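## Task

In the wall rack, move shelf NN-42 to level B and shelf NN-99 to level A. Each shelf must finish carrying the same number of upright vials it had at the start and must be slid all the way in. The shelves rest loose on their runners. Only the wall rack counts as the work area: any shelf or vial released somewhere else, a table top included, counts as having left it.

## Robot and tools

Robot: two arms, left_arm carrying a left hand and right_arm carrying a right hand (mirror images). Each hand has sixteen motors: index, middle and ring fingers with four hinges each, plus a four-hinge thumb. Calibrated bases in the scene frame: left_arm (+0.033, +0.260, 0) m, quat_wxyz (+1.000, 0, 0, -0.020); right_arm (+0.014, -0.344, 0) m, quat_wxyz (+1.000, 0, 0, +0.014). A camera stand sits behind the arms.

Scene frame: origin at table-top height, halfway between the nominal bases; +z up, +x out over the table, +y toward left_arm. Arm names do not match left/right in images. Reported positions and targets are in this frame; offsets are in each Hand target's own axes.

Hand point axes (right hand): +z runs along straight fingers toward the tips, +x crosses the palm away from the thumb, +y points out of the palm face, which sits at y = -0.062 m. On the left hand +x points toward the thumb. A rigid mast near the wrist on the palm side (x +0.05 to +0.10, z -0.16 to -0.11, out to y = +0.06 m; x signs flip on the left hand) can collide with things. Fingertips carry rubber caps.

execute_actions(actions, cameras): actions is a list of actions, run in order; each action is a table of up to 15 rows, one row per 1/30 s control step, and a shorter table repeats its final row for the remaining steps, so each action lasts 0.5 s. Every row is one flat list of 48 numbers, each in [-1, 1], covering both arms even if one is idle:
1-6 left_arm dx, dy, dz, rx, ry, rz; 7-22 left hand motor goals; 23 left current_limit; 24 left speed; 25-30 right_arm dx, dy, dz, rx, ry, rz; 31-46 right hand motor goals; 47 right current_limit; 48 right speed.
Pose numbers are an offset, not a pose: they shift the hand point away from the Hand target it had when the action began, along that target's own axes. Every row of an action is measured from that same starting target, and the next action starts from the new target, so sending the same offset again moves further. Scale: 1.0 equals 0.6 m for dx, dy, dz and 180 degrees for rx, ry, rz, which together form one rotation vector. Commanded orientation is clipped to within 40 degrees of the measured one each step. The hand often stops short of its target; an all-zero action re-requests it, and any remaining gap can be sent as a further offset. The right elbow sags under load, so aim a little high. To stop pushing on something, set the target back past the hand point.

Hand motor order within each 16-number block: index_abd, index_mcp, index_pip, index_dip, middle_abd, middle_mcp, middle_pip, middle_dip, ring_abd, ring_mcp, ring_pip, ring_dip, thumb_cmc, thumb_axl, thumb_mcp, thumb_ipl. These are absolute goal angles, mapped linearly between each hinge's stops (degrees at +1, at -1; straight value): finger _abd (-60, +60; +0.00), _mcp (-18, +128; +0.75), _pip (-29, +108; +0.58), _dip (-21, +117; +0.70); thumb_cmc (-20, +120; +0.71), thumb_axl (-27, +140; +0.68), thumb_mcp (-69, +109; +0.23), thumb_ipl (-77, +108; +0.17). Moving toward -1 bends fingers toward the palm and swings the thumb in front of it. A 0 is a real goal; to leave a hand untouched, echo its hand_goal, hand_current_limit and hand_speed. current_limit maps -1..+1 to 0..550 mA (floor 11 mA); speed sets goal travel at (speed + 1)/2 of 8.5 rad/s. Initial values: current_limit +0.4, speed -0.6; last values persist. A finger squeezes only while its goal lies past the object's surface.

cameras: list of names (cam_high, cam_left_wrist, cam_right_wrist, or ["all"]); [] for none; omitted or null gives all for an empty actions list, none otherwise. Unknown names invalidate the call. All images are 896x504. An empty actions list just reports state, images, and the scene number and task.

zoom_image(camera, region): camera is cam_high, cam_left_wrist or cam_right_wrist, and must appear in the newest images; region is [x0, y0, x1, y1] in pixels, origin top-left, no more than 504 wide and 504 high.

finished_scene(scene): integer 1 or 2, the current scene. Irreversible; tool calls after it in the same reply act in the next scene. Only call it once the shelves stay correctly placed with no robot help.

Results: per arm, end_effector_position (m) and end_effector_quat_wxyz, Hand target (base for the next offsets), joint positions, velocities (possibly reported as within noise), torques (raw, with offsets and noise; numbers 3 and 4 wrap at ±28 N m), motor temperatures, and step readings of positions mid-motion. Per hand: hand_goal, hand_measured, hand_current_ma (positive pushes toward -1), hand_state per motor (moving, goal, blocked, overload), hand_current_limit, hand_speed. Positions may be a few centimetres off, more at long reach or under load.

Avoid: dropping shelves or vials, letting go of moving parts, slamming, hard pushes, hitting fixed or heavy objects, and placing anything outside the rack. Never let the hands press or grip each other. A motor at 495 mA or more for 5 s shuts down for 10 s. Arm motors showing MOTOR HOT (85 °C) need relief; at 100 °C the arm drops for 30 to 60 s. Hand commands sent during an arm stop are discarded. Smooth, low-effort, quick motion is preferred; the scene keeps running while you deliberate.

Each tool is called as name([rows], argument=value, ...), one row to a line, values as JSON.

## Session

execute_actions(actions=[])

Scene clock: 0.00 s.
left_arm: end_effector_position=(+0.2940, -0.0437, +0.2587) hand_goal=(+0.000, +0.754, +0.576, +0.696, +0.000, +0.754, +0.576, +0.696, +0.000, +0.754, +0.576, +0.696, +0.714, +0.678, +0.226, +0.168) hand_measured=(+0.000, +0.754, +0.576, +0.696, +0.000, +0.754, +0.576, +0.696, +0.000, +0.754, +0.576, +0.696, +0.714, +0.678, +0.226, +0.168) hand_current_ma=(+0, +0, +0, +0, +0, +0, +0, +0, +0, +0, +0, +0, +0, +0, +0, +0) hand_state=(goal, goal, goal, goal, goal, goal, goal, goal, goal, goal, goal, goal, goal, goal, goal, goal) hand_current_limit=0.40 hand_speed=-0.60 end_effector_quat_wxyz=(+0.707, +0.632, +0.238, +0.210) | right_arm: end_effector_position=(+0.2908, -0.7555, +0.2334) hand_goal=(+0.000, +0.754, +0.576, +0.696, +0.000, +0.754, +0.576, +0.696, +0.000, +0.754, +0.576, +0.696, +0.714, +0.678, +0.226, +0.168) hand_measured=(+0.000, +0.754, +0.576, +0.696, +0.000, +0.754, +0.576, +0.696, +0.000, +0.754, +0.576, +0.696, +0.714, +0.678, +0.226, +0.168) hand_current_ma=(+0, +0, +0, +0, +0, +0, +0, +0, +0, +0, +0, +0, +0, +0, +0, +0) hand_state=(goal, goal, goal, goal, goal, goal, goal, goal, goal, goal, goal, goal, goal, goal, goal, goal) hand_current_limit=0.40 hand_speed=-0.60 end_effector_quat_wxyz=(-0.156, +0.404, +0.792, -0.431)
Joint positions: left_arm=[-0.9 1.426 0.191 1.322 -0.018 -0.071] | right_arm=[-0.813 1.546 1.451 -1.522 0.951 -1.388]
Joint velocities: within noise
Joint torques (N m): no reading
Motor temperatures (°C): left_arm=[28 33 29 30 25 23] | right_arm=[31 34 27 30 29 25]
Heat: left arm: hottest shoulder 33 °C; right arm: hottest shoulder 34 °C.
Hand target: left_arm +0.2956, -0.0460, +0.2675; +0.715, +0.623, +0.235, +0.212 | right_arm +0.2953, -0.7599, +0.2398; -0.149, +0.407, +0.790, -0.433

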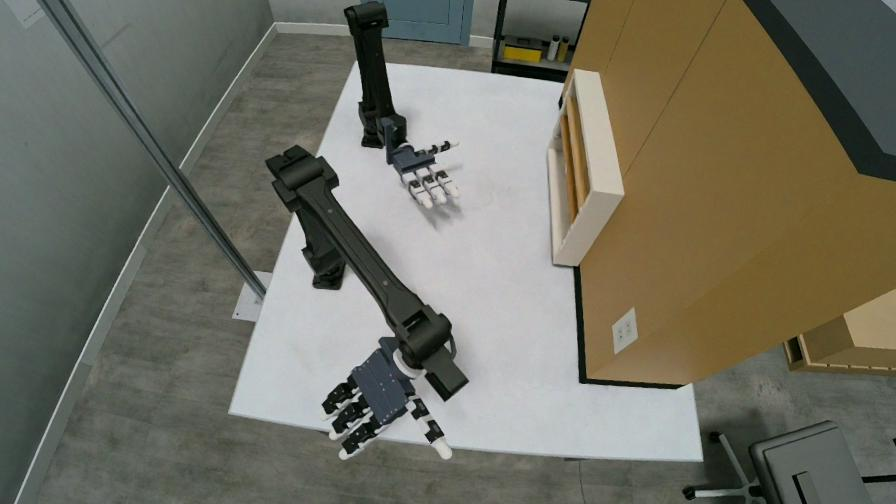

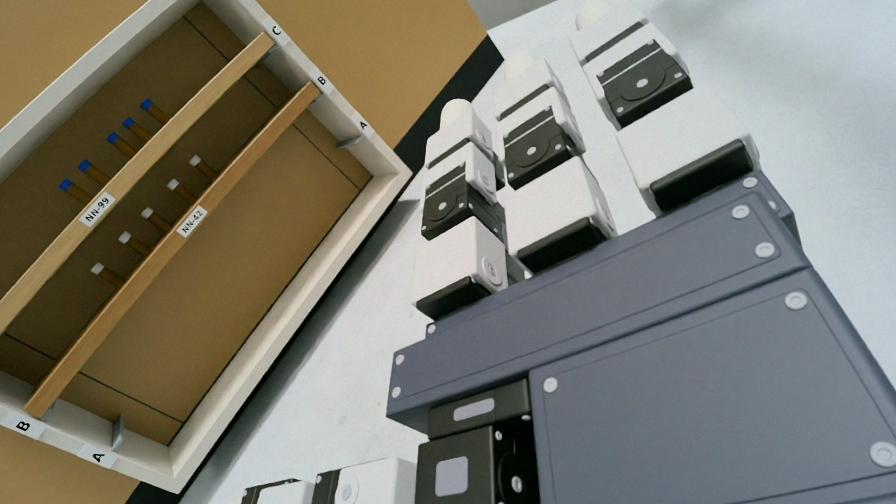

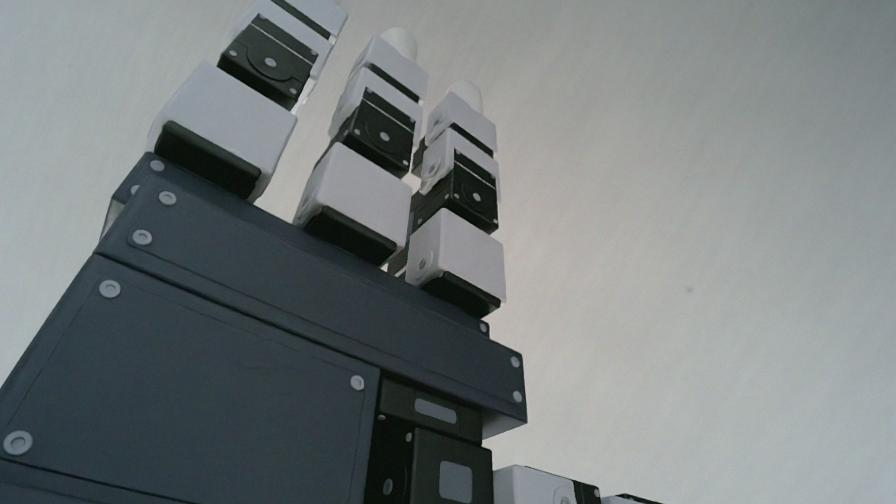

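zoom_image(camera="cam_left_wrist", region=[0, 0, 420, 504])

zoom_image(camera="cam_high", region=[520, 50, 680, 290])

Scaled by 1.000.

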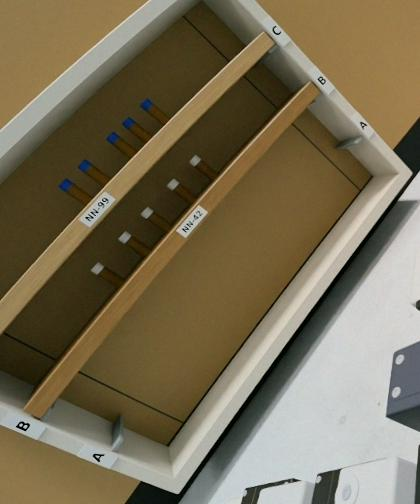

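Scaled by 2.100.

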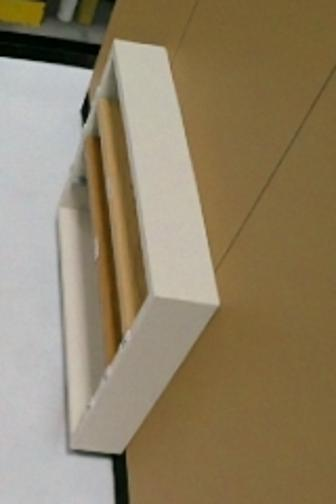

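execute_actions([
  [[0.1185,0.0367,-0.0156,0,0,0,0,0.754,0.576,0.696,0,0.754,0.576,0.696,0,0.754,0.576,0.696,0.714,0.678,0.226,0.168,0.4,-0.6,0.062,0.0245,-0.115,0,0,0,0,0.754,0.576,0.696,0,0.754,0.576,0.696,0,0.754,0.576,0.696,0.714,0.678,0.226,0.168,0.4,-0.6]],
  [[0.1185,0.0367,-0.0156,0,0,0,0,0.754,0.576,0.696,0,0.754,0.576,0.696,0,0.754,0.576,0.696,0.714,0.678,0.226,0.168,0.4,-0.6,0.062,0.0245,-0.115,0,0,0,0,0.754,0.576,0.696,0,0.754,0.576,0.696,0,0.754,0.576,0.696,0.714,0.678,0.226,0.168,0.4,-0.6]],
  [[0.1185,0.0367,-0.0156,0,0,0,0,0.754,0.576,0.696,0,0.754,0.576,0.696,0,0.754,0.576,0.696,0.714,0.678,0.226,0.168,0.4,-0.6,0.062,0.0245,-0.115,0,0,0,0,0.754,0.576,0.696,0,0.754,0.576,0.696,0,0.754,0.576,0.696,0.714,0.678,0.226,0.168,0.4,-0.6]],
  [[0.1185,0.0367,-0.0156,0,0,0,0,0.754,0.576,0.696,0,0.754,0.576,0.696,0,0.754,0.576,0.696,0.714,0.678,0.226,0.168,0.4,-0.6,0.062,0.0245,-0.115,0,0,0,0,0.754,0.576,0.696,0,0.754,0.576,0.696,0,0.754,0.576,0.696,0.714,0.678,0.226,0.168,0.4,-0.6]],
  [[0,0,0,0.0419,0.0994,-0.0046,0,0.754,0.576,0.696,0,0.754,0.576,0.696,0,0.754,0.576,0.696,0.714,0.678,0.226,0.168,0.4,-0.6,0.062,0.0245,-0.115,0,0,0,0,0.754,0.576,0.696,0,0.754,0.576,0.696,0,0.754,0.576,0.696,0.714,0.678,0.226,0.168,0.4,-0.6]],
])

Scene clock: 318.20 s.
left_arm: end_effector_position=(+0.4938, +0.1658, +0.3240) hand_goal=(+0.000, +0.754, +0.576, +0.696, +0.000, +0.754, +0.576, +0.696, +0.000, +0.754, +0.576, +0.696, +0.714, +0.678, +0.226, +0.168) hand_measured=(+0.002, +0.764, +0.576, +0.696, +0.002, +0.764, +0.576, +0.696, +0.002, +0.764, +0.576, +0.696, +0.722, +0.678, +0.226, +0.168) hand_current_ma=(+0, +4, +0, +0, +0, +4, +0, +0, +0, +3, +0, +0, +2, +0, +0, +0) hand_state=(goal, goal, goal, goal, goal, goal, goal, goal, goal, goal, goal, goal, goal, goal, goal, goal) hand_current_limit=0.40 hand_speed=-0.60 end_effector_quat_wxyz=(+0.630, +0.625, +0.365, +0.280) | right_arm: end_effector_position=(+0.4144, -0.3962, +0.3359) hand_goal=(+0.000, +0.754, +0.576, +0.696, +0.000, +0.754, +0.576, +0.696, +0.000, +0.754, +0.576, +0.696, +0.714, +0.678, +0.226, +0.168) hand_measured=(+0.000, +0.748, +0.576, +0.696, +0.000, +0.748, +0.576, +0.696, +0.000, +0.748, +0.576, +0.696, +0.710, +0.678, +0.222, +0.168) hand_current_ma=(+0, -11, +0, +0, +1, -10, +0, +0, +0, -11, +0, +0, -7, -1, -11, +0) hand_state=(goal, goal, goal, goal, goal, goal, goal, goal, goal, goal, goal, goal, goal, goal, goal, goal) hand_current_limit=0.40 hand_speed=-0.60 end_effector_quat_wxyz=(+0.132, +0.289, +0.898, -0.304)
Joint positions: left_arm=[-0.015 1.17 0.454 0.659 0.569 -0.078] | right_arm=[0.006 1.183 1.365 -1.702 0.675 -0.932]
Joint torques (N m): left_arm=[-0.79 -6.18 11 2.54 -0.06 0.08] | right_arm=[-1.61 -7.3 13.7 0.32 0.79 0.09]
Motor temperatures (°C): left_arm=[27 33 31 29 25 23] | right_arm=[30 35 37 28 29 24]
Heat: left arm: hottest shoulder 33 °C; right arm: hottest elbow 37 °C.
Hand target: left_arm +0.4995, +0.1649, +0.3301; +0.629, +0.626, +0.361, +0.286 | right_arm +0.4199, -0.4003, +0.3595; -0.148, +0.407, +0.791, -0.432
Off the commanded pose: left_arm 0.008 m, 1 deg | right_arm 0.025 m, 40 deg; orientation clipped.
joint sent to its limit (right arm) — joint 4 (wrist pitch), lower limit. The joint targets are off in orientation, not in position.
Step readings (end_effector_position of left_arm | right_arm):
0: (+0.2940, -0.0437, +0.2587) | (+0.2908, -0.7555, +0.2334)
1: (+0.2924, -0.0467, +0.2592) | (+0.2906, -0.7497, +0.2346)
2: (+0.2956, -0.0442, +0.2607) | (+0.2884, -0.7392, +0.2358)
4: (+0.3216, -0.0164, +0.2678) | (+0.2958, -0.7147, +0.2415)
8: (+0.3468, +0.0173, +0.2767) | (+0.3224, -0.6835, +0.2594)
15: (+0.3441, +0.0123, +0.2742) | (+0.3233, -0.6828, +0.2648)
16: (+0.3421, +0.0096, +0.2739) | (+0.3245, -0.6783, +0.2651)
17: (+0.3440, +0.0130, +0.2738) | (+0.3256, -0.6703, +0.2642)
19: (+0.3671, +0.0419, +0.2751) | (+0.3315, -0.6466, +0.2678)
23: (+0.3941, +0.0703, +0.2834) | (+0.3475, -0.6130, +0.2890)
30: (+0.3926, +0.0647, +0.2850) | (+0.3471, -0.6119, +0.2934)
31: (+0.3906, +0.0624, +0.2857) | (+0.3491, -0.6069, +0.2934)
32: (+0.3918, +0.0663, +0.2874) | (+0.3518, -0.5979, +0.2926)
34: (+0.4122, +0.0950, +0.2957) | (+0.3605, -0.5728, +0.2961)
38: (+0.4395, +0.1220, +0.3127) | (+0.3728, -0.5388, +0.3117)
45: (+0.4406, +0.1165, +0.3126) | (+0.3714, -0.5400, +0.3153)
46: (+0.4392, +0.1147, +0.3126) | (+0.3735, -0.5349, +0.3161)
47: (+0.4409, +0.1182, +0.3130) | (+0.3773, -0.5252, +0.3171)
49: (+0.4619, +0.1446, +0.3162) | (+0.3868, -0.4990, +0.3218)
53: (+0.4915, +0.1732, +0.3234) | (+0.3952, -0.4649, +0.3307)
60: (+0.4922, +0.1684, +0.3242) | (+0.3950, -0.4678, +0.3324)
61: (+0.5017, +0.1765, +0.3203) | (+0.3966, -0.4628, +0.3327)
62: (+0.5124, +0.1858, +0.3137) | (+0.3997, -0.4530, +0.3331)
64: (+0.5132, +0.1875, +0.3070) | (+0.4064, -0.4253, +0.3339)
68: (+0.4972, +0.1698, +0.3226) | (+0.4126, -0.3922, +0.3343)
75: (+0.4940, +0.1663, +0.3242) | (+0.4139, -0.3957, +0.3354)

execute_actions([
  [[0,0,0,0.0419,0.0994,-0.0046,0,0.479,0.577,0.696,0,0.479,0.577,0.696,0,-0.753,-0.445,0.406,-0.571,0.677,0,-0.805,0.4,-0.6,0,0,0,-0.1076,0.0012,0.0441,0,0.479,0.577,0.696,0,0.479,0.577,0.696,0,-0.753,-0.445,0.406,-0.571,0.677,0,-0.805,0.4,-0.6]],
  [[0,0,0,0.0419,0.0994,-0.0046,0,0.479,0.577,0.696,0,0.479,0.577,0.696,0,-0.753,-0.445,0.406,-0.571,0.677,0,-0.805,0.4,-0.6,0,0,0,-0.1076,0.0012,0.0441,0,0.479,0.577,0.696,0,0.479,0.577,0.696,0,-0.753,-0.445,0.406,-0.571,0.677,0,-0.805,0.4,-0.6]],
  [[0,0,0,0,0,0,0,0.479,0.577,0.696,0,0.479,0.577,0.696,0,-0.753,-0.445,0.406,-0.571,0.677,0,-0.805,0.4,-0.6,0,0,0,-0.1076,0.0012,0.0441,0,0.479,0.577,0.696,0,0.479,0.577,0.696,0,-0.753,-0.445,0.406,-0.571,0.677,0,-0.805,0.4,-0.6]],
  [[0,0,0,0,0,0,0,0.479,0.577,0.696,0,0.479,0.577,0.696,0,-0.753,-0.445,0.406,-0.571,0.677,0,-0.805,0.4,-0.6,0,0,0,-0.1076,0.0012,0.0441,0,0.479,0.577,0.696,0,0.479,0.577,0.696,0,-0.753,-0.445,0.406,-0.571,0.677,0,-0.805,0.4,-0.6]],
])

Scene clock: 382.97 s.
left_arm: end_effector_position=(+0.4888, +0.1653, +0.3002) hand_goal=(+0.000, +0.480, +0.578, +0.696, +0.000, +0.480, +0.578, +0.696, +0.000, -0.752, -0.444, +0.406, -0.570, +0.678, +0.000, -0.804) hand_measured=(+0.002, +0.498, +0.578, +0.696, +0.002, +0.498, +0.578, +0.696, +0.004, -0.724, -0.442, +0.408, -0.568, +0.678, -0.002, -0.802) hand_current_ma=(+0, +10, +0, +0, +0, +11, +0, +0, +1, +22, +0, +0, +0, +0, +0, +0) hand_state=(goal, goal, goal, goal, goal, goal, goal, goal, goal, blocked, goal, goal, goal, goal, goal, goal) hand_current_limit=0.40 hand_speed=-0.60 end_effector_quat_wxyz=(+0.389, +0.596, +0.579, +0.398) | right_arm: end_effector_position=(+0.4162, -0.3961, +0.3602) hand_goal=(+0.000, +0.480, +0.578, +0.696, +0.000, +0.480, +0.578, +0.696, +0.000, -0.752, -0.444, +0.406, -0.570, +0.678, +0.000, -0.804) hand_measured=(+0.000, +0.486, +0.578, +0.696, +0.000, +0.486, +0.580, +0.696, +0.002, -0.718, -0.440, +0.408, -0.570, +0.678, -0.002, -0.802) hand_current_ma=(+0, +12, +1, +0, +0, +11, +1, +0, +3, +109, +6, +4, +0, -1, -6, +4) hand_state=(goal, goal, goal, goal, goal, goal, goal, goal, goal, blocked, goal, goal, goal, goal, goal, goal) hand_current_limit=0.40 hand_speed=-0.60 end_effector_quat_wxyz=(+0.243, +0.592, +0.757, +0.129)
Joint positions: left_arm=[-0.371 1.007 0.547 0.038 -0.375 -0.137] | right_arm=[-0.181 0.853 1.021 -1.181 0.012 -0.401]
Joint torques (N m): left_arm=[-0.15 -5.48 15.41 2.62 -0.31 -0.16] | right_arm=[-1.32 -2.26 10.63 2.21 -0.07 0.02]
Heat: left arm: hottest elbow 34 °C; right arm: hottest elbow 40 °C.
Hand target: left_arm +0.4995, +0.1649, +0.3301; +0.406, +0.579, +0.579, +0.405 | right_arm +0.4198, -0.4004, +0.3593; +0.245, +0.598, +0.752, +0.132
Off the commanded pose: left_arm 0.032 m, 3 deg | right_arm 0.006 m, 1 deg.
Step readings (end_effector_position of left_arm | right_arm):
0: (+0.4938, +0.1658, +0.3240) | (+0.4144, -0.3962, +0.3359)
1: (+0.5007, +0.1768, +0.3194) | (+0.4150, -0.3899, +0.3343)
2: (+0.5062, +0.1890, +0.3124) | (+0.4151, -0.3850, +0.3333)
4: (+0.5033, +0.1912, +0.3040) | (+0.4155, -0.3853, +0.3351)
8: (+0.4912, +0.1676, +0.3073) | (+0.4152, -0.3944, +0.3416)
15: (+0.4902, +0.1656, +0.3045) | (+0.4165, -0.3969, +0.3441)
16: (+0.4921, +0.1789, +0.3019) | (+0.4173, -0.3911, +0.3430)
17: (+0.4910, +0.1921, +0.2988) | (+0.4176, -0.3866, +0.3425)
19: (+0.4878, +0.1909, +0.2946) | (+0.4185, -0.3862, +0.3434)
23: (+0.4874, +0.1646, +0.2965) | (+0.4189, -0.3920, +0.3462)
30: (+0.4889, +0.1648, +0.3007) | (+0.4193, -0.3950, +0.3474)
31: (+0.4888, +0.1649, +0.3005) | (+0.4219, -0.3893, +0.3472)
32: (+0.4888, +0.1650, +0.3004) | (+0.4257, -0.3858, +0.3472)
34: (+0.4888, +0.1651, +0.3003) | (+0.4233, -0.3868, +0.3488)
38: (+0.4888, +0.1652, +0.3002) | (+0.4163, -0.3943, +0.3619)
45: (+0.4888, +0.1653, +0.3002) | (+0.4166, -0.3958, +0.3658)
46: (+0.4888, +0.1653, +0.3002) | (+0.4214, -0.3898, +0.3628)
47: (+0.4888, +0.1653, +0.3002) | (+0.4280, -0.3871, +0.3638)
49: (+0.4888, +0.1653, +0.3002) | (+0.4218, -0.3871, +0.3537)
53: (+0.4888, +0.1653, +0.3002) | (+0.4112, -0.3940, +0.3538)
60: (+0.4888, +0.1653, +0.3002) | (+0.4162, -0.3959, +0.3601)

execute_actions([
  [[0,0.047,-0.017,0,0,0,0,0.479,0.577,0.696,0,0.479,0.577,0.696,0,-0.753,-0.445,0.406,-0.571,0.677,0,-0.805,0.4,-0.6,0,0,0,-0.1076,0.0012,0.0441,0,0.479,0.577,0.696,0,0.479,0.577,0.696,0,-0.753,-0.445,0.406,-0.571,0.677,0,-0.805,0.4,-0.6]],
  [[0,0,0,0,0,0,0,0.479,0.577,0.696,0,0.479,0.577,0.696,0,-0.753,-0.445,0.406,-0.571,0.677,0,-0.805,0.4,-0.6,0,0,0,-0.1076,0.0012,0.0441,0,0.479,0.577,0.696,0,0.479,0.577,0.696,0,-0.753,-0.445,0.406,-0.571,0.677,0,-0.805,0.4,-0.6]],
  [[0,0,0,0,0,0,0,0.479,0.577,0.696,0,0.479,0.577,0.696,0,-0.753,-0.445,0.406,-0.571,0.677,0,-0.805,0.4,-0.6,0.1406,0.0204,0.04,0,0,0,0,0.479,0.577,0.696,0,0.479,0.577,0.696,0,-0.753,-0.445,0.406,-0.571,0.677,0,-0.805,0.4,-0.6]],
  [[0,0,0,0,0,0,0,0.479,0.577,0.696,0,0.479,0.577,0.696,0,-0.753,-0.445,0.406,-0.571,0.677,0,-0.805,0.4,-0.6,0.1406,0.0204,0.04,0,0,0,0,0.479,0.577,0.696,0,0.479,0.577,0.696,0,-0.753,-0.445,0.406,-0.571,0.677,0,-0.805,0.4,-0.6]],
  [[0,0,0,0,0,0,0,0.479,0.577,0.696,0,0.479,0.577,0.696,0,-0.753,-0.445,0.406,-0.571,0.677,0,-0.805,0.4,-0.6,0.1406,0.0204,0.04,0,0,0,0,0.479,0.577,0.696,0,0.479,0.577,0.696,0,-0.753,-0.445,0.406,-0.571,0.677,0,-0.805,0.4,-0.6]],
], cameras=["all"])

Scene clock: 407.47 s.
left_arm: end_effector_position=(+0.4923, +0.1638, +0.3261) hand_goal=(+0.000, +0.480, +0.578, +0.696, +0.000, +0.480, +0.578, +0.696, +0.000, -0.752, -0.444, +0.406, -0.570, +0.678, +0.000, -0.804) hand_measured=(+0.002, +0.496, +0.578, +0.696, +0.002, +0.498, +0.578, +0.696, +0.004, -0.724, -0.442, +0.408, -0.568, +0.678, -0.002, -0.802) hand_current_ma=(+0, +9, +0, +0, +0, +10, +0, +0, +1, +22, +0, +0, +0, +0, +0, +0) hand_state=(goal, goal, goal, goal, goal, goal, goal, goal, goal, blocked, goal, goal, goal, goal, goal, goal) hand_current_limit=0.40 hand_speed=-0.60 end_effector_quat_wxyz=(+0.386, +0.598, +0.580, +0.397) | right_arm: end_effector_position=(+0.4915, -0.1447, +0.3389) hand_goal=(+0.000, +0.480, +0.578, +0.696, +0.000, +0.480, +0.578, +0.696, +0.000, -0.752, -0.444, +0.406, -0.570, +0.678, +0.000, -0.804) hand_measured=(+0.000, +0.490, +0.580, +0.696, +0.000, +0.490, +0.580, +0.696, +0.006, -0.724, -0.440, +0.408, -0.570, +0.678, -0.004, -0.802) hand_current_ma=(+0, +26, +5, +0, +0, +24, +5, +0, +11, +86, +6, +4, +0, +1, -9, +2) hand_state=(goal, goal, goal, goal, goal, goal, goal, goal, goal, blocked, goal, goal, goal, goal, goal, goal) hand_current_limit=0.40 hand_speed=-0.60 end_effector_quat_wxyz=(+0.401, +0.574, +0.603, +0.382)
Joint positions: left_arm=[-0.371 0.978 0.61 -0.061 -0.375 -0.137] | right_arm=[0.627 1.176 0.787 -0.096 0.596 0.24]
Joint torques (N m): left_arm=[-0.09 -6.42 15.69 2.5 -0.27 -0.16] | right_arm=[-1.49 -7.71 14.52 2.56 0.6 0.02]
Motor temperatures (°C): left_arm=[27 33 38 29 25 23] | right_arm=[30 34 41 27 28 24]
Heat: left arm: hottest elbow 38 °C; right arm: hottest elbow 41 °C.
Hand target: left_arm +0.4996, +0.1650, +0.3600; +0.406, +0.579, +0.579, +0.405 | right_arm +0.4999, -0.1473, +0.3699; +0.406, +0.579, +0.578, +0.407
Off the commanded pose: left_arm 0.035 m, 3 deg | right_arm 0.032 m, 4 deg.
Step readings (end_effector_position of left_arm | right_arm):
0: (+0.4888, +0.1653, +0.3002) | (+0.4162, -0.3962, +0.3602)
1: (+0.4890, +0.1652, +0.2999) | (+0.4201, -0.3913, +0.3597)
2: (+0.4894, +0.1650, +0.2997) | (+0.4254, -0.3887, +0.3651)
4: (+0.4898, +0.1648, +0.3052) | (+0.4199, -0.3873, +0.3590)
8: (+0.4913, +0.1643, +0.3224) | (+0.4140, -0.3912, +0.3518)
15: (+0.4923, +0.1638, +0.3262) | (+0.4174, -0.3947, +0.3591)
16: (+0.4923, +0.1638, +0.3262) | (+0.4197, -0.3922, +0.3602)
17: (+0.4923, +0.1638, +0.3261) | (+0.4214, -0.3908, +0.3673)
19: (+0.4923, +0.1638, +0.3261) | (+0.4166, -0.3924, +0.3645)
23: (+0.4923, +0.1638, +0.3261) | (+0.4157, -0.4017, +0.3515)
30: (+0.4923, +0.1638, +0.3261) | (+0.4183, -0.4038, +0.3581)
31: (+0.4923, +0.1638, +0.3261) | (+0.4182, -0.4077, +0.3582)
32: (+0.4923, +0.1638, +0.3261) | (+0.4185, -0.4048, +0.3581)
34: (+0.4923, +0.1638, +0.3261) | (+0.4257, -0.3583, +0.3542)
38: (+0.4923, +0.1638, +0.3261) | (+0.4366, -0.2961, +0.3356)
45: (+0.4923, +0.1638, +0.3261) | (+0.4410, -0.3105, +0.3291)
46: (+0.4923, +0.1638, +0.3261) | (+0.4411, -0.3145, +0.3298)
47: (+0.4923, +0.1638, +0.3261) | (+0.4410, -0.3118, +0.3313)
49: (+0.4923, +0.1638, +0.3261) | (+0.4482, -0.2712, +0.3331)
53: (+0.4923, +0.1638, +0.3261) | (+0.4610, -0.2182, +0.3296)
60: (+0.4923, +0.1638, +0.3261) | (+0.4644, -0.2283, +0.3292)
61: (+0.4923, +0.1638, +0.3261) | (+0.4649, -0.2300, +0.3309)
62: (+0.4923, +0.1638, +0.3261) | (+0.4660, -0.2266, +0.3333)
64: (+0.4923, +0.1638, +0.3261) | (+0.4758, -0.1898, +0.3383)
68: (+0.4923, +0.1638, +0.3261) | (+0.4891, -0.1393, +0.3391)
75: (+0.4923, +0.1638, +0.3261) | (+0.4915, -0.1443, +0.3389)
camera_calibration:
cam_left_wrist: T_world_to_cam=[[-0.240452, -0.739216, -0.629081, 0.417381], [-0.871731, 0.449508, -0.195005, 0.369944], [0.426928, 0.5015, -0.752483, 0.0767156], [0, 0, 0, 1]] pos_world=[0.3901, 0.103769, 0.392434]
cam_right_wrist: T_world_to_cam=[[0.282303, -0.754095, 0.592997, -0.412219], [-0.870447, -0.461197, -0.172103, 0.369802], [0.403271, -0.467587, -0.786597, 0.127647], [0, 0, 0, 1]] pos_world=[0.386788, -0.080615, 0.408495]

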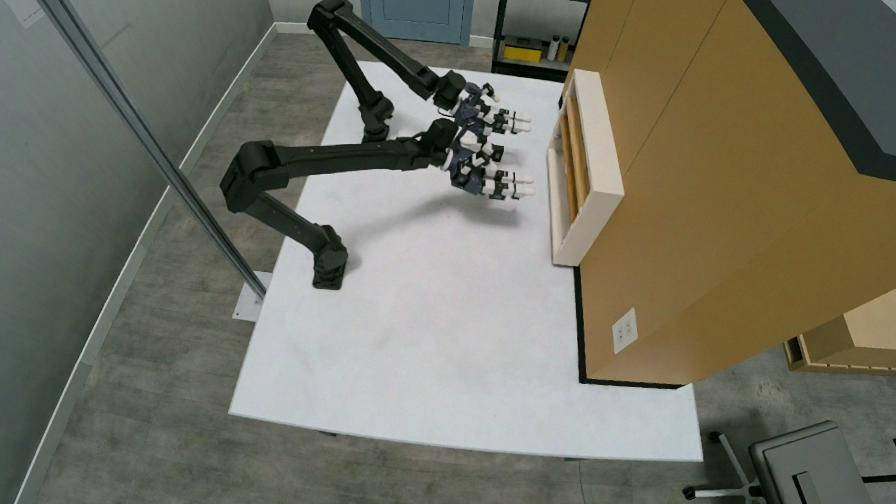

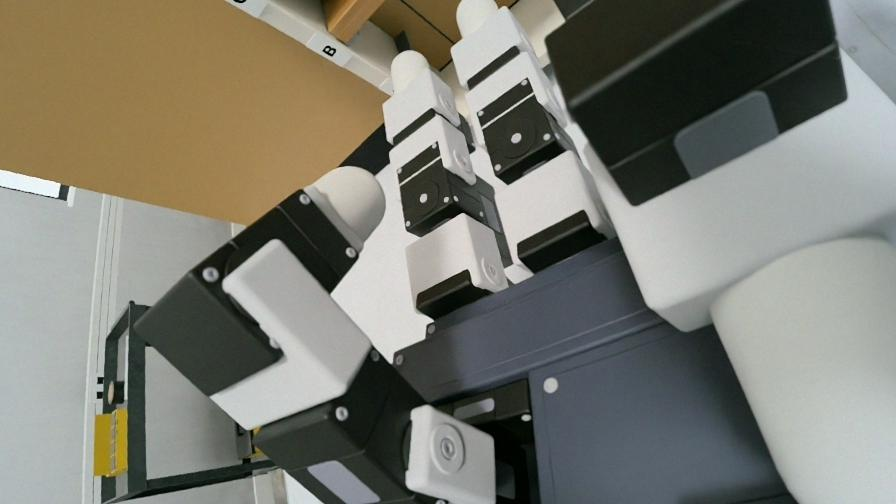

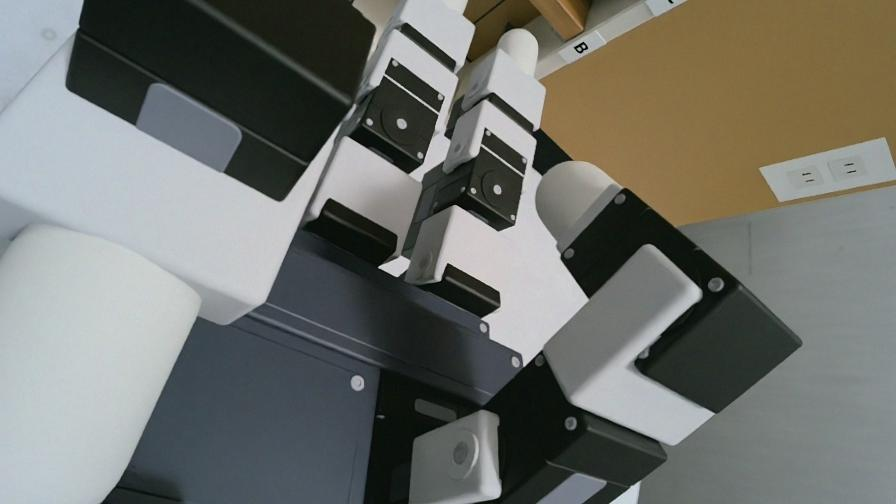

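zoom_image(camera="cam_high", region=[440, 60, 640, 280])

Scaled by 2.291.

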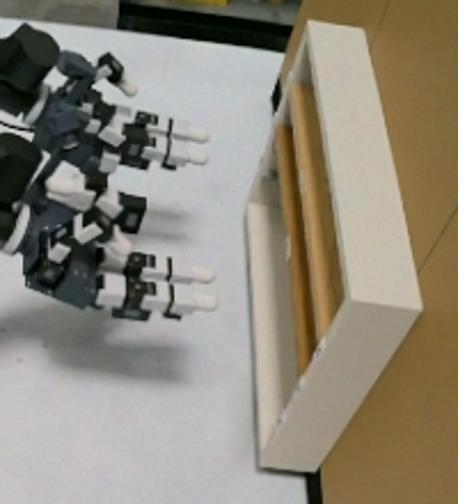

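execute_actions([
  [[0,0.0285,0.0783,0,0,0,0,0.479,0.577,0.696,0,0.479,0.577,0.696,0,-0.753,-0.445,0.406,-0.571,0.677,0,-0.805,0.4,-0.6,0,0.0285,0.0783,0,0,0,0,0.479,0.577,0.696,0,0.479,0.577,0.696,0,-0.753,-0.445,0.406,-0.571,0.677,0,-0.805,0.4,-0.6]],
], cameras=["all"])

Scene clock: 471.00 s.
left_arm: end_effector_position=(+0.5390, +0.1682, +0.3223) hand_goal=(+0.000, +0.480, +0.578, +0.696, +0.000, +0.480, +0.578, +0.696, +0.000, -0.752, -0.444, +0.406, -0.570, +0.678, +0.000, -0.804) hand_measured=(+0.000, +0.496, +0.578, +0.696, +0.000, +0.498, +0.578, +0.696, +0.006, -0.724, -0.442, +0.408, -0.568, +0.678, -0.002, -0.802) hand_current_ma=(+0, +9, +0, +0, +0, +10, +0, +0, +1, +22, +0, +0, +0, +0, +0, +0) hand_state=(goal, goal, goal, goal, goal, goal, goal, goal, goal, blocked, goal, goal, goal, goal, goal, goal) hand_current_limit=0.40 hand_speed=-0.60 end_effector_quat_wxyz=(+0.379, +0.596, +0.590, +0.391) | right_arm: end_effector_position=(+0.5397, -0.1542, +0.3393) hand_goal=(+0.000, +0.480, +0.578, +0.696, +0.000, +0.480, +0.578, +0.696, +0.000, -0.752, -0.444, +0.406, -0.570, +0.678, +0.000, -0.804) hand_measured=(+0.000, +0.490, +0.580, +0.696, +0.000, +0.490, +0.580, +0.696, +0.006, -0.724, -0.440, +0.408, -0.570, +0.678, -0.004, -0.804) hand_current_ma=(+0, +26, +5, +0, +0, +24, +5, +0, +11, +86, +6, +4, +0, +1, -9, +2) hand_state=(goal, goal, goal, goal, goal, goal, goal, goal, goal, blocked, goal, goal, goal, goal, goal, goal) hand_current_limit=0.40 hand_speed=-0.60 end_effector_quat_wxyz=(+0.400, +0.585, +0.593, +0.383)
Joint positions: left_arm=[-0.312 1.117 0.703 -0.031 -0.329 -0.132] | right_arm=[0.542 1.28 0.871 -0.057 0.534 0.223]
Joint torques (N m): left_arm=[-0.73 -7.65 15.31 3.89 -0.05 0] | right_arm=[-0.32 -8.82 15.09 2.66 0.31 -0.16]
Heat: left arm: hottest elbow 40 °C; right arm: hottest elbow 43 °C.
Hand target: left_arm +0.5496, +0.1650, +0.3602; +0.406, +0.579, +0.579, +0.406 | right_arm +0.5499, -0.1472, +0.3698; +0.406, +0.579, +0.579, +0.407
Off the commanded pose: left_arm 0.039 m, 4 deg | right_arm 0.033 m, 3 deg.
Step readings (end_effector_position of left_arm | right_arm):
0: (+0.4923, +0.1638, +0.3261) | (+0.4915, -0.1448, +0.3388)
1: (+0.4950, +0.1629, +0.3254) | (+0.4955, -0.1439, +0.3381)
2: (+0.5008, +0.1620, +0.3265) | (+0.5016, -0.1415, +0.3393)
4: (+0.5184, +0.1649, +0.3267) | (+0.5193, -0.1448, +0.3410)
8: (+0.5383, +0.1684, +0.3229) | (+0.5389, -0.1536, +0.3401)
15: (+0.5390, +0.1682, +0.3223) | (+0.5397, -0.1543, +0.3393)
camera_calibration:
cam_left_wrist: T_world_to_cam=[[-0.242916, -0.747442, -0.618322, 0.428631], [-0.882819, 0.43451, -0.178417, 0.411146], [0.402024, 0.502526, -0.765405, 0.0691412], [0, 0, 0, 1]] pos_world=[0.439293, 0.106984, 0.391309]
cam_right_wrist: T_world_to_cam=[[0.265093, -0.771353, 0.578567, -0.42172], [-0.881014, -0.43761, -0.179757, 0.419359], [0.391843, -0.462073, -0.79558, 0.114182], [0, 0, 0, 1]] pos_world=[0.436515, -0.0890195, 0.410217]

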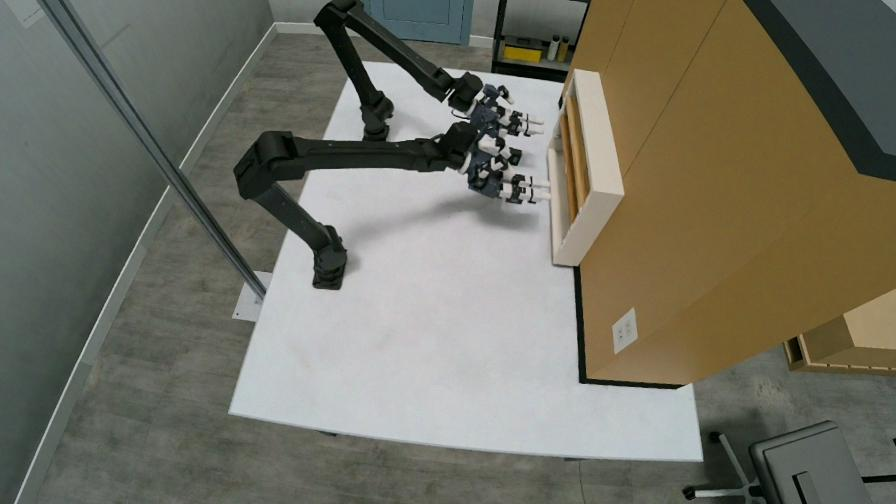

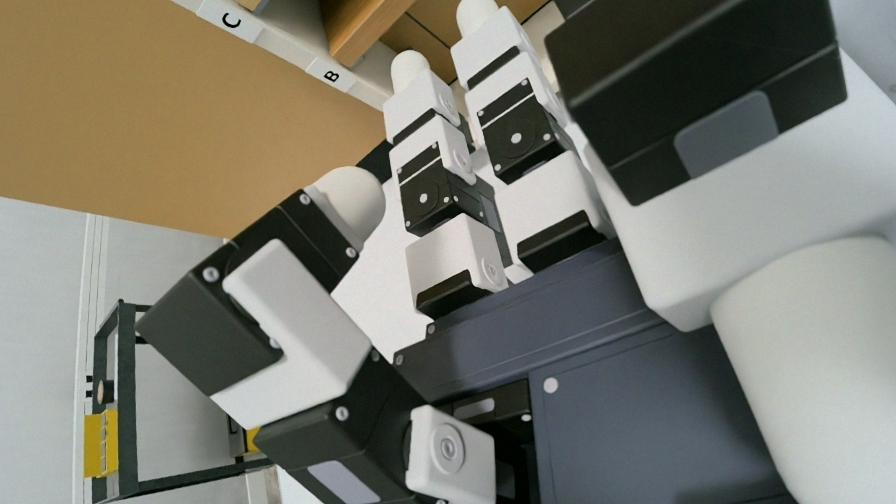

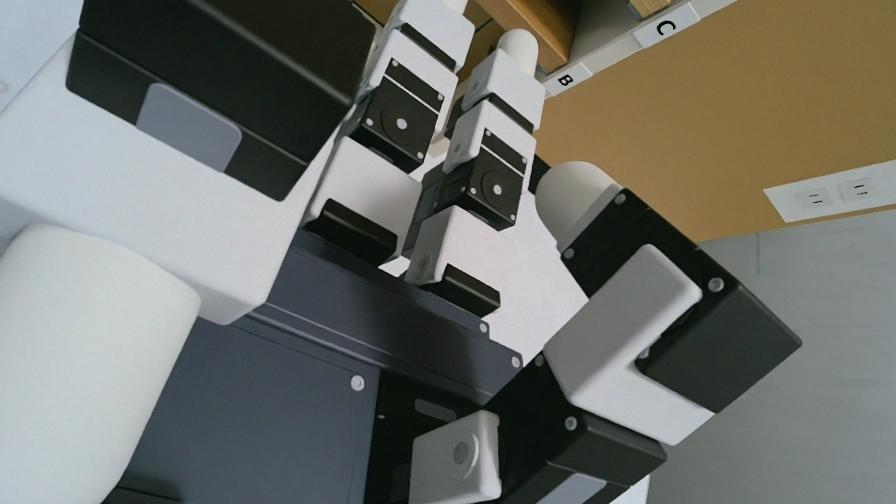

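zoom_image(camera="cam_left_wrist", region=[190, 0, 560, 200])

zoom_image(camera="cam_right_wrist", region=[340, 0, 710, 200])

Scaled by 1.362.

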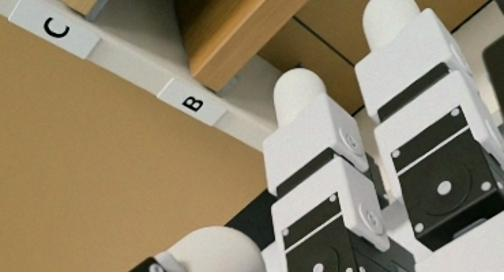

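Scaled by 1.362.

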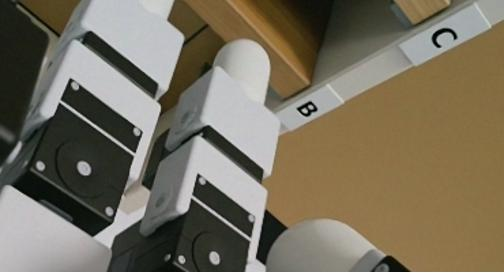

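execute_actions([
  [[-0.0133,0.0722,0.0375,0,0,0,0,0.479,0.577,0.696,0,0.479,0.577,0.696,0,-0.753,-0.445,0.406,-0.571,0.677,0,-0.805,0.4,-0.6,0.02,0.03,0.053,0,0,0,0,0.479,0.577,0.696,0,0.479,0.577,0.696,0,-0.753,-0.445,0.406,-0.571,0.677,0,-0.805,0.4,-0.6]],
], cameras=["cam_left_wrist","cam_right_wrist"])

zoom_image(camera="cam_left_wrist", region=[190, 0, 560, 200])

zoom_image(camera="cam_right_wrist", region=[340, 0, 710, 200])

Scene clock: 554.70 s.
left_arm: end_effector_position=(+0.5749, +0.1560, +0.3755) hand_goal=(+0.000, +0.480, +0.578, +0.696, +0.000, +0.480, +0.578, +0.696, +0.000, -0.752, -0.444, +0.406, -0.570, +0.678, +0.000, -0.804) hand_measured=(+0.000, +0.496, +0.578, +0.696, +0.000, +0.498, +0.578, +0.696, +0.006, -0.724, -0.442, +0.408, -0.568, +0.678, -0.002, -0.804) hand_current_ma=(+0, +9, +0, +0, +0, +10, +0, +0, +1, +22, +0, +0, +0, +0, +0, +0) hand_state=(goal, goal, goal, goal, goal, goal, goal, goal, goal, blocked, goal, goal, goal, goal, goal, goal) hand_current_limit=0.40 hand_speed=-0.60 end_effector_quat_wxyz=(+0.401, +0.585, +0.582, +0.399) | right_arm: end_effector_position=(+0.5727, -0.1340, +0.3499) hand_goal=(+0.000, +0.480, +0.578, +0.696, +0.000, +0.480, +0.578, +0.696, +0.000, -0.752, -0.444, +0.406, -0.570, +0.678, +0.000, -0.804) hand_measured=(+0.000, +0.490, +0.580, +0.696, +0.000, +0.490, +0.580, +0.696, +0.006, -0.724, -0.440, +0.408, -0.570, +0.678, -0.004, -0.804) hand_current_ma=(+0, +26, +5, +0, +0, +24, +5, +0, +11, +86, +6, +4, +0, +1, -9, +2) hand_state=(goal, goal, goal, goal, goal, goal, goal, goal, goal, blocked, goal, goal, goal, goal, goal, goal) hand_current_limit=0.40 hand_speed=-0.60 end_effector_quat_wxyz=(+0.398, +0.580, +0.594, +0.391)
Joint positions: left_arm=[-0.306 1.179 0.861 -0.071 -0.317 -0.127] | right_arm=[0.535 1.369 0.976 -0.057 0.514 0.213]
Joint torques (N m): left_arm=[0.38 -7.59 15.02 2.59 -0.02 0] | right_arm=[-1.49 -10.11 15.16 2.47 0.33 -0.18]
Motor temperatures (°C): left_arm=[27 33 48 29 25 23] | right_arm=[29 34 45 27 27 24]
Heat: left arm: hottest elbow 48 °C; right arm: hottest elbow 45 °C.
Hand target: left_arm +0.5855, +0.1570, +0.3931; +0.406, +0.579, +0.579, +0.405 | right_arm +0.5859, -0.1351, +0.3758; +0.406, +0.579, +0.579, +0.407
Off the commanded pose: left_arm 0.021 m, 1 deg | right_arm 0.029 m, 3 deg.
Step readings (end_effector_position of left_arm | right_arm):
0: (+0.5390, +0.1682, +0.3223) | (+0.5397, -0.1542, +0.3393)
1: (+0.5404, +0.1672, +0.3240) | (+0.5421, -0.1520, +0.3401)
2: (+0.5443, +0.1657, +0.3267) | (+0.5466, -0.1495, +0.3419)
4: (+0.5559, +0.1615, +0.3418) | (+0.5599, -0.1417, +0.3463)
8: (+0.5712, +0.1565, +0.3729) | (+0.5725, -0.1342, +0.3503)
15: (+0.5741, +0.1562, +0.3772) | (+0.5727, -0.1340, +0.3498)
camera_calibration:
cam_left_wrist: T_world_to_cam=[[-0.216873, -0.75788, -0.615293, 0.446579], [-0.869238, 0.436781, -0.231619, 0.469489], [0.444287, 0.484604, -0.753504, 0.07554], [0, 0, 0, 1]] pos_world=[0.471387, 0.0967825, 0.440439]
cam_right_wrist: T_world_to_cam=[[0.271423, -0.771354, 0.575623, -0.423544], [-0.872841, -0.449289, -0.190493, 0.45674], [0.405559, -0.450723, -0.795217, 0.112548], [0, 0, 0, 1]] pos_world=[0.467976, -0.0707656, 0.420308]
Images, in order (width x height): cam_left_wrist 896x504, cam_right_wrist 896x504.

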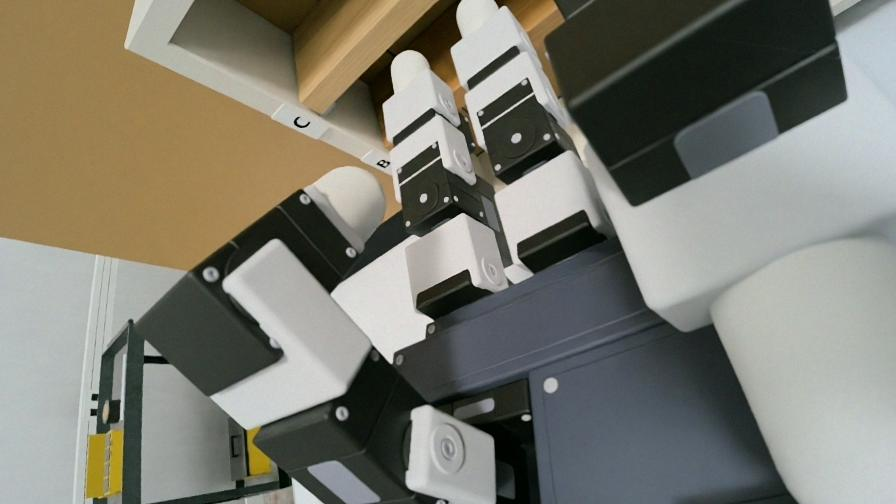

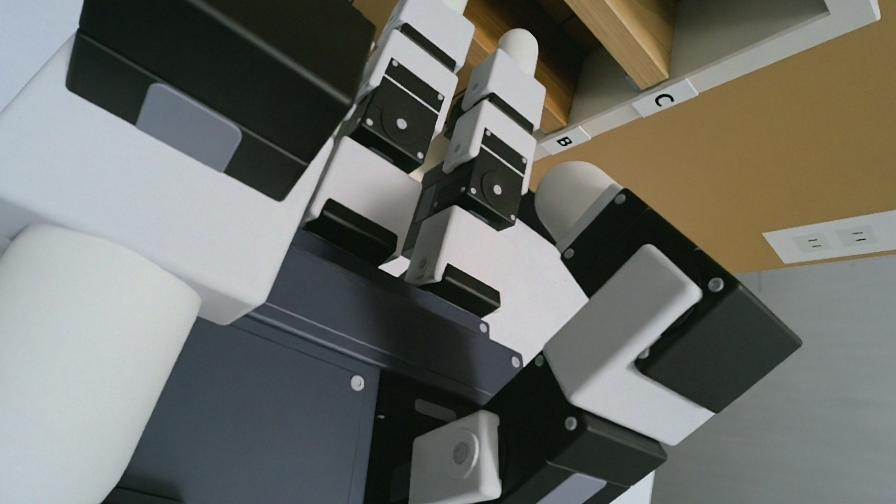

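Scaled by 1.362.

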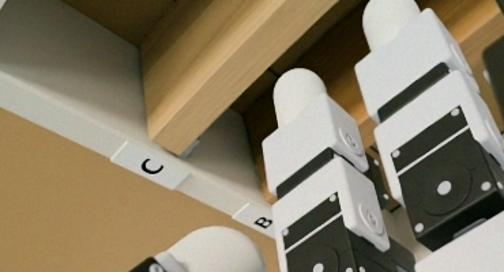

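Scaled by 1.362.

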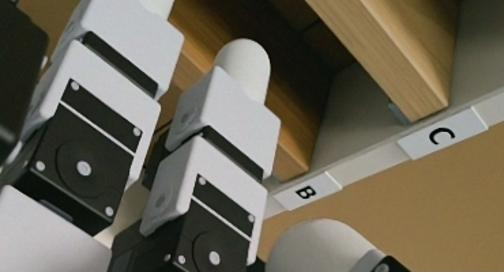

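zoom_image(camera="cam_left_wrist", region=[260, 0, 480, 180])

zoom_image(camera="cam_right_wrist", region=[470, 0, 720, 180])

Scaled by 2.291.

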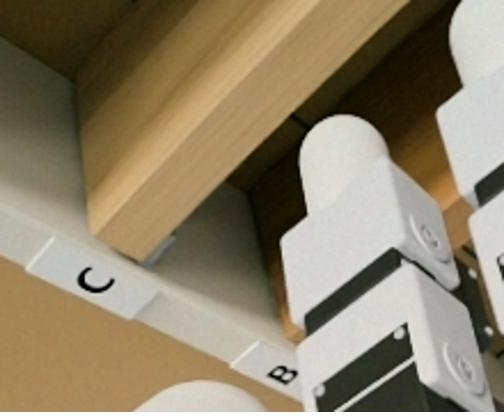

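Scaled by 2.016.

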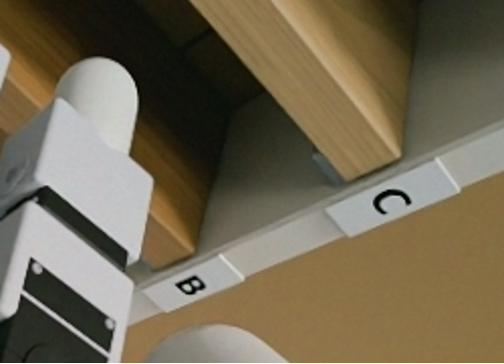

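execute_actions([
  [[0.0317,-0.047,0.0171,0,0,0,0,0.479,0.577,0.696,0,0.479,0.577,0.696,0,-0.753,-0.445,0.406,-0.571,0.677,0,-0.805,0.7,-0.6,-0.035,-0.0219,0.008,0,0,0,0,0.479,0.577,0.696,0,0.479,0.577,0.696,0,-0.753,-0.445,0.406,-0.571,0.677,0,-0.805,0.7,-0.6]],
  [[0,0.0114,0.0313,0,0,0,0,0.479,0.577,0.696,0,0.479,0.577,0.696,0,-0.753,-0.445,0.406,-0.571,0.677,0,-0.805,0.7,-0.6,0,0.0114,0.0313,0,0,0,0,0.479,0.577,0.696,0,0.479,0.577,0.696,0,-0.753,-0.445,0.406,-0.571,0.677,0,-0.805,0.7,-0.6]],
], cameras=["cam_left_wrist","cam_right_wrist"])

zoom_image(camera="cam_left_wrist", region=[200, 0, 560, 250])

zoom_image(camera="cam_right_wrist", region=[340, 0, 700, 250])

Scene clock: 752.50 s.
left_arm: end_effector_position=(+0.5942, +0.1744, +0.3302) hand_goal=(+0.000, +0.480, +0.578, +0.696, +0.000, +0.480, +0.578, +0.696, +0.000, -0.752, -0.444, +0.406, -0.570, +0.678, +0.000, -0.804) hand_measured=(+0.000, +0.496, +0.578, +0.696, +0.000, +0.498, +0.578, +0.696, +0.006, -0.724, -0.442, +0.408, -0.568, +0.678, -0.002, -0.804) hand_current_ma=(+0, +9, +0, +0, +0, +10, +0, +0, +1, +22, +0, +0, +0, +0, +0, +0) hand_state=(goal, goal, goal, goal, goal, goal, goal, goal, goal, blocked, goal, goal, goal, goal, goal, goal) hand_current_limit=0.70 hand_speed=-0.60 end_effector_quat_wxyz=(+0.385, +0.595, +0.588, +0.389) | right_arm: end_effector_position=(+0.5942, -0.1552, +0.3393) hand_goal=(+0.000, +0.480, +0.578, +0.696, +0.000, +0.480, +0.578, +0.696, +0.000, -0.752, -0.444, +0.406, -0.570, +0.678, +0.000, -0.804) hand_measured=(+0.000, +0.490, +0.580, +0.696, +0.000, +0.490, +0.580, +0.696, +0.006, -0.724, -0.440, +0.408, -0.570, +0.678, -0.004, -0.804) hand_current_ma=(+0, +26, +5, +0, +0, +24, +5, +0, +11, +86, +6, +4, +0, +1, -9, +2) hand_state=(goal, goal, goal, goal, goal, goal, goal, goal, goal, blocked, goal, goal, goal, goal, goal, goal) hand_current_limit=0.70 hand_speed=-0.60 end_effector_quat_wxyz=(+0.397, +0.582, +0.592, +0.391)
Joint positions: left_arm=[-0.244 1.255 0.825 0.002 -0.259 -0.104] | right_arm=[0.469 1.403 0.976 -0.008 0.457 0.186]
Joint torques (N m): left_arm=[0.09 -9.88 14.82 3.88 -0.04 0.02] | right_arm=[-1.67 -10.58 14.28 2.7 0.27 -0.16]
Motor temperatures (°C): left_arm=[26 32 48 28 25 23] | right_arm=[29 34 54 27 26 24]
Heat: left arm: hottest elbow 48 °C; right arm: hottest elbow 54 °C.
Hand target: left_arm +0.6056, +0.1760, +0.3632; +0.406, +0.579, +0.579, +0.405 | right_arm +0.6060, -0.1563, +0.3619; +0.406, +0.579, +0.579, +0.407
Off the commanded pose: left_arm 0.035 m, 4 deg | right_arm 0.026 m, 3 deg.
Step readings (end_effector_position of left_arm | right_arm):
0: (+0.5749, +0.1560, +0.3755) | (+0.5728, -0.1342, +0.3499)
1: (+0.5754, +0.1551, +0.3748) | (+0.5741, -0.1345, +0.3508)
2: (+0.5760, +0.1563, +0.3745) | (+0.5763, -0.1349, +0.3522)
4: (+0.5771, +0.1657, +0.3692) | (+0.5790, -0.1405, +0.3555)
8: (+0.5802, +0.1787, +0.3581) | (+0.5836, -0.1533, +0.3578)
15: (+0.5814, +0.1782, +0.3562) | (+0.5844, -0.1555, +0.3579)
16: (+0.5821, +0.1776, +0.3554) | (+0.5853, -0.1545, +0.3566)
17: (+0.5837, +0.1773, +0.3543) | (+0.5866, -0.1543, +0.3556)
19: (+0.5879, +0.1761, +0.3470) | (+0.5890, -0.1540, +0.3511)
23: (+0.5936, +0.1747, +0.3318) | (+0.5933, -0.1543, +0.3408)
30: (+0.5942, +0.1745, +0.3302) | (+0.5942, -0.1552, +0.3393)
camera_calibration:
cam_left_wrist: T_world_to_cam=[[-0.243575, -0.750991, -0.613746, 0.451166], [-0.878515, 0.438964, -0.188472, 0.458537], [0.410953, 0.493278, -0.766678, 0.046546], [0, 0, 0, 1]] pos_world=[0.493597, 0.11458, 0.399009]
cam_right_wrist: T_world_to_cam=[[0.268446, -0.774534, 0.572743, -0.437355], [-0.874203, -0.445612, -0.192871, 0.466112], [0.404607, -0.448918, -0.796722, 0.0872563], [0, 0, 0, 1]] pos_world=[0.489578, -0.0918695, 0.40991]
Images, in order (width x height): cam_left_wrist 896x504, cam_right_wrist 896x504.

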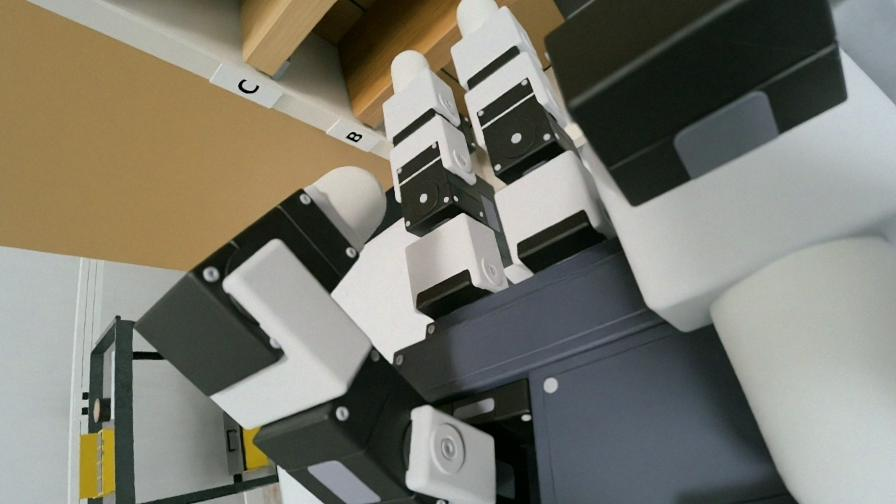

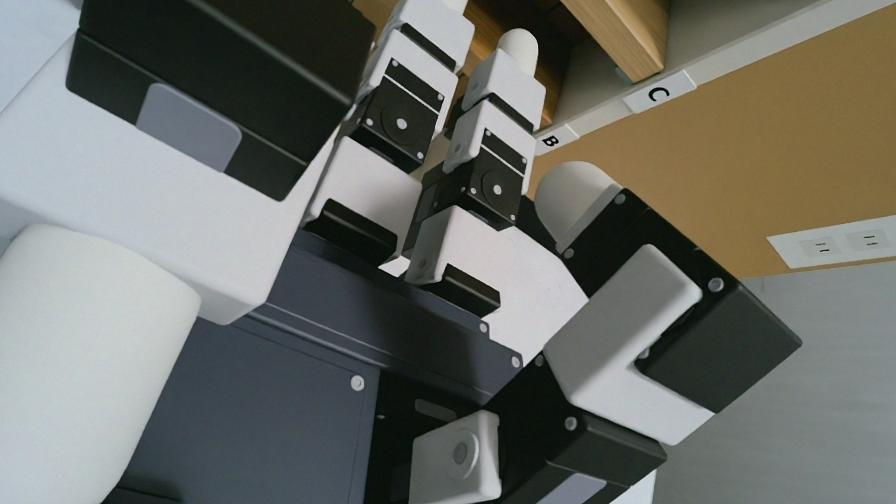

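Scaled by 1.400.

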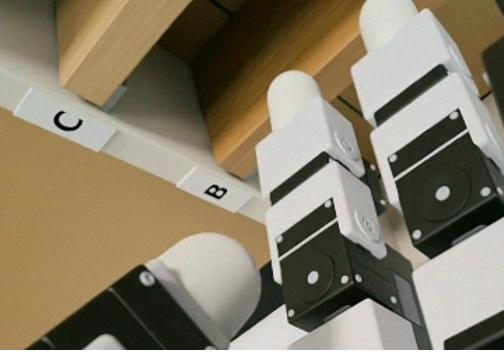

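Scaled by 1.400.

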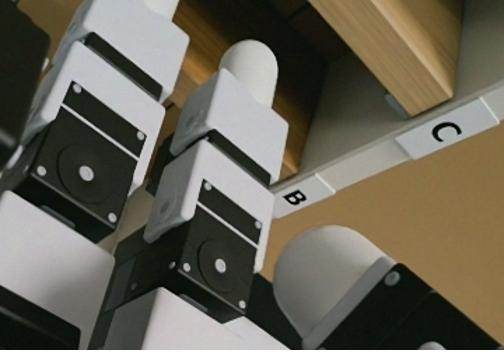

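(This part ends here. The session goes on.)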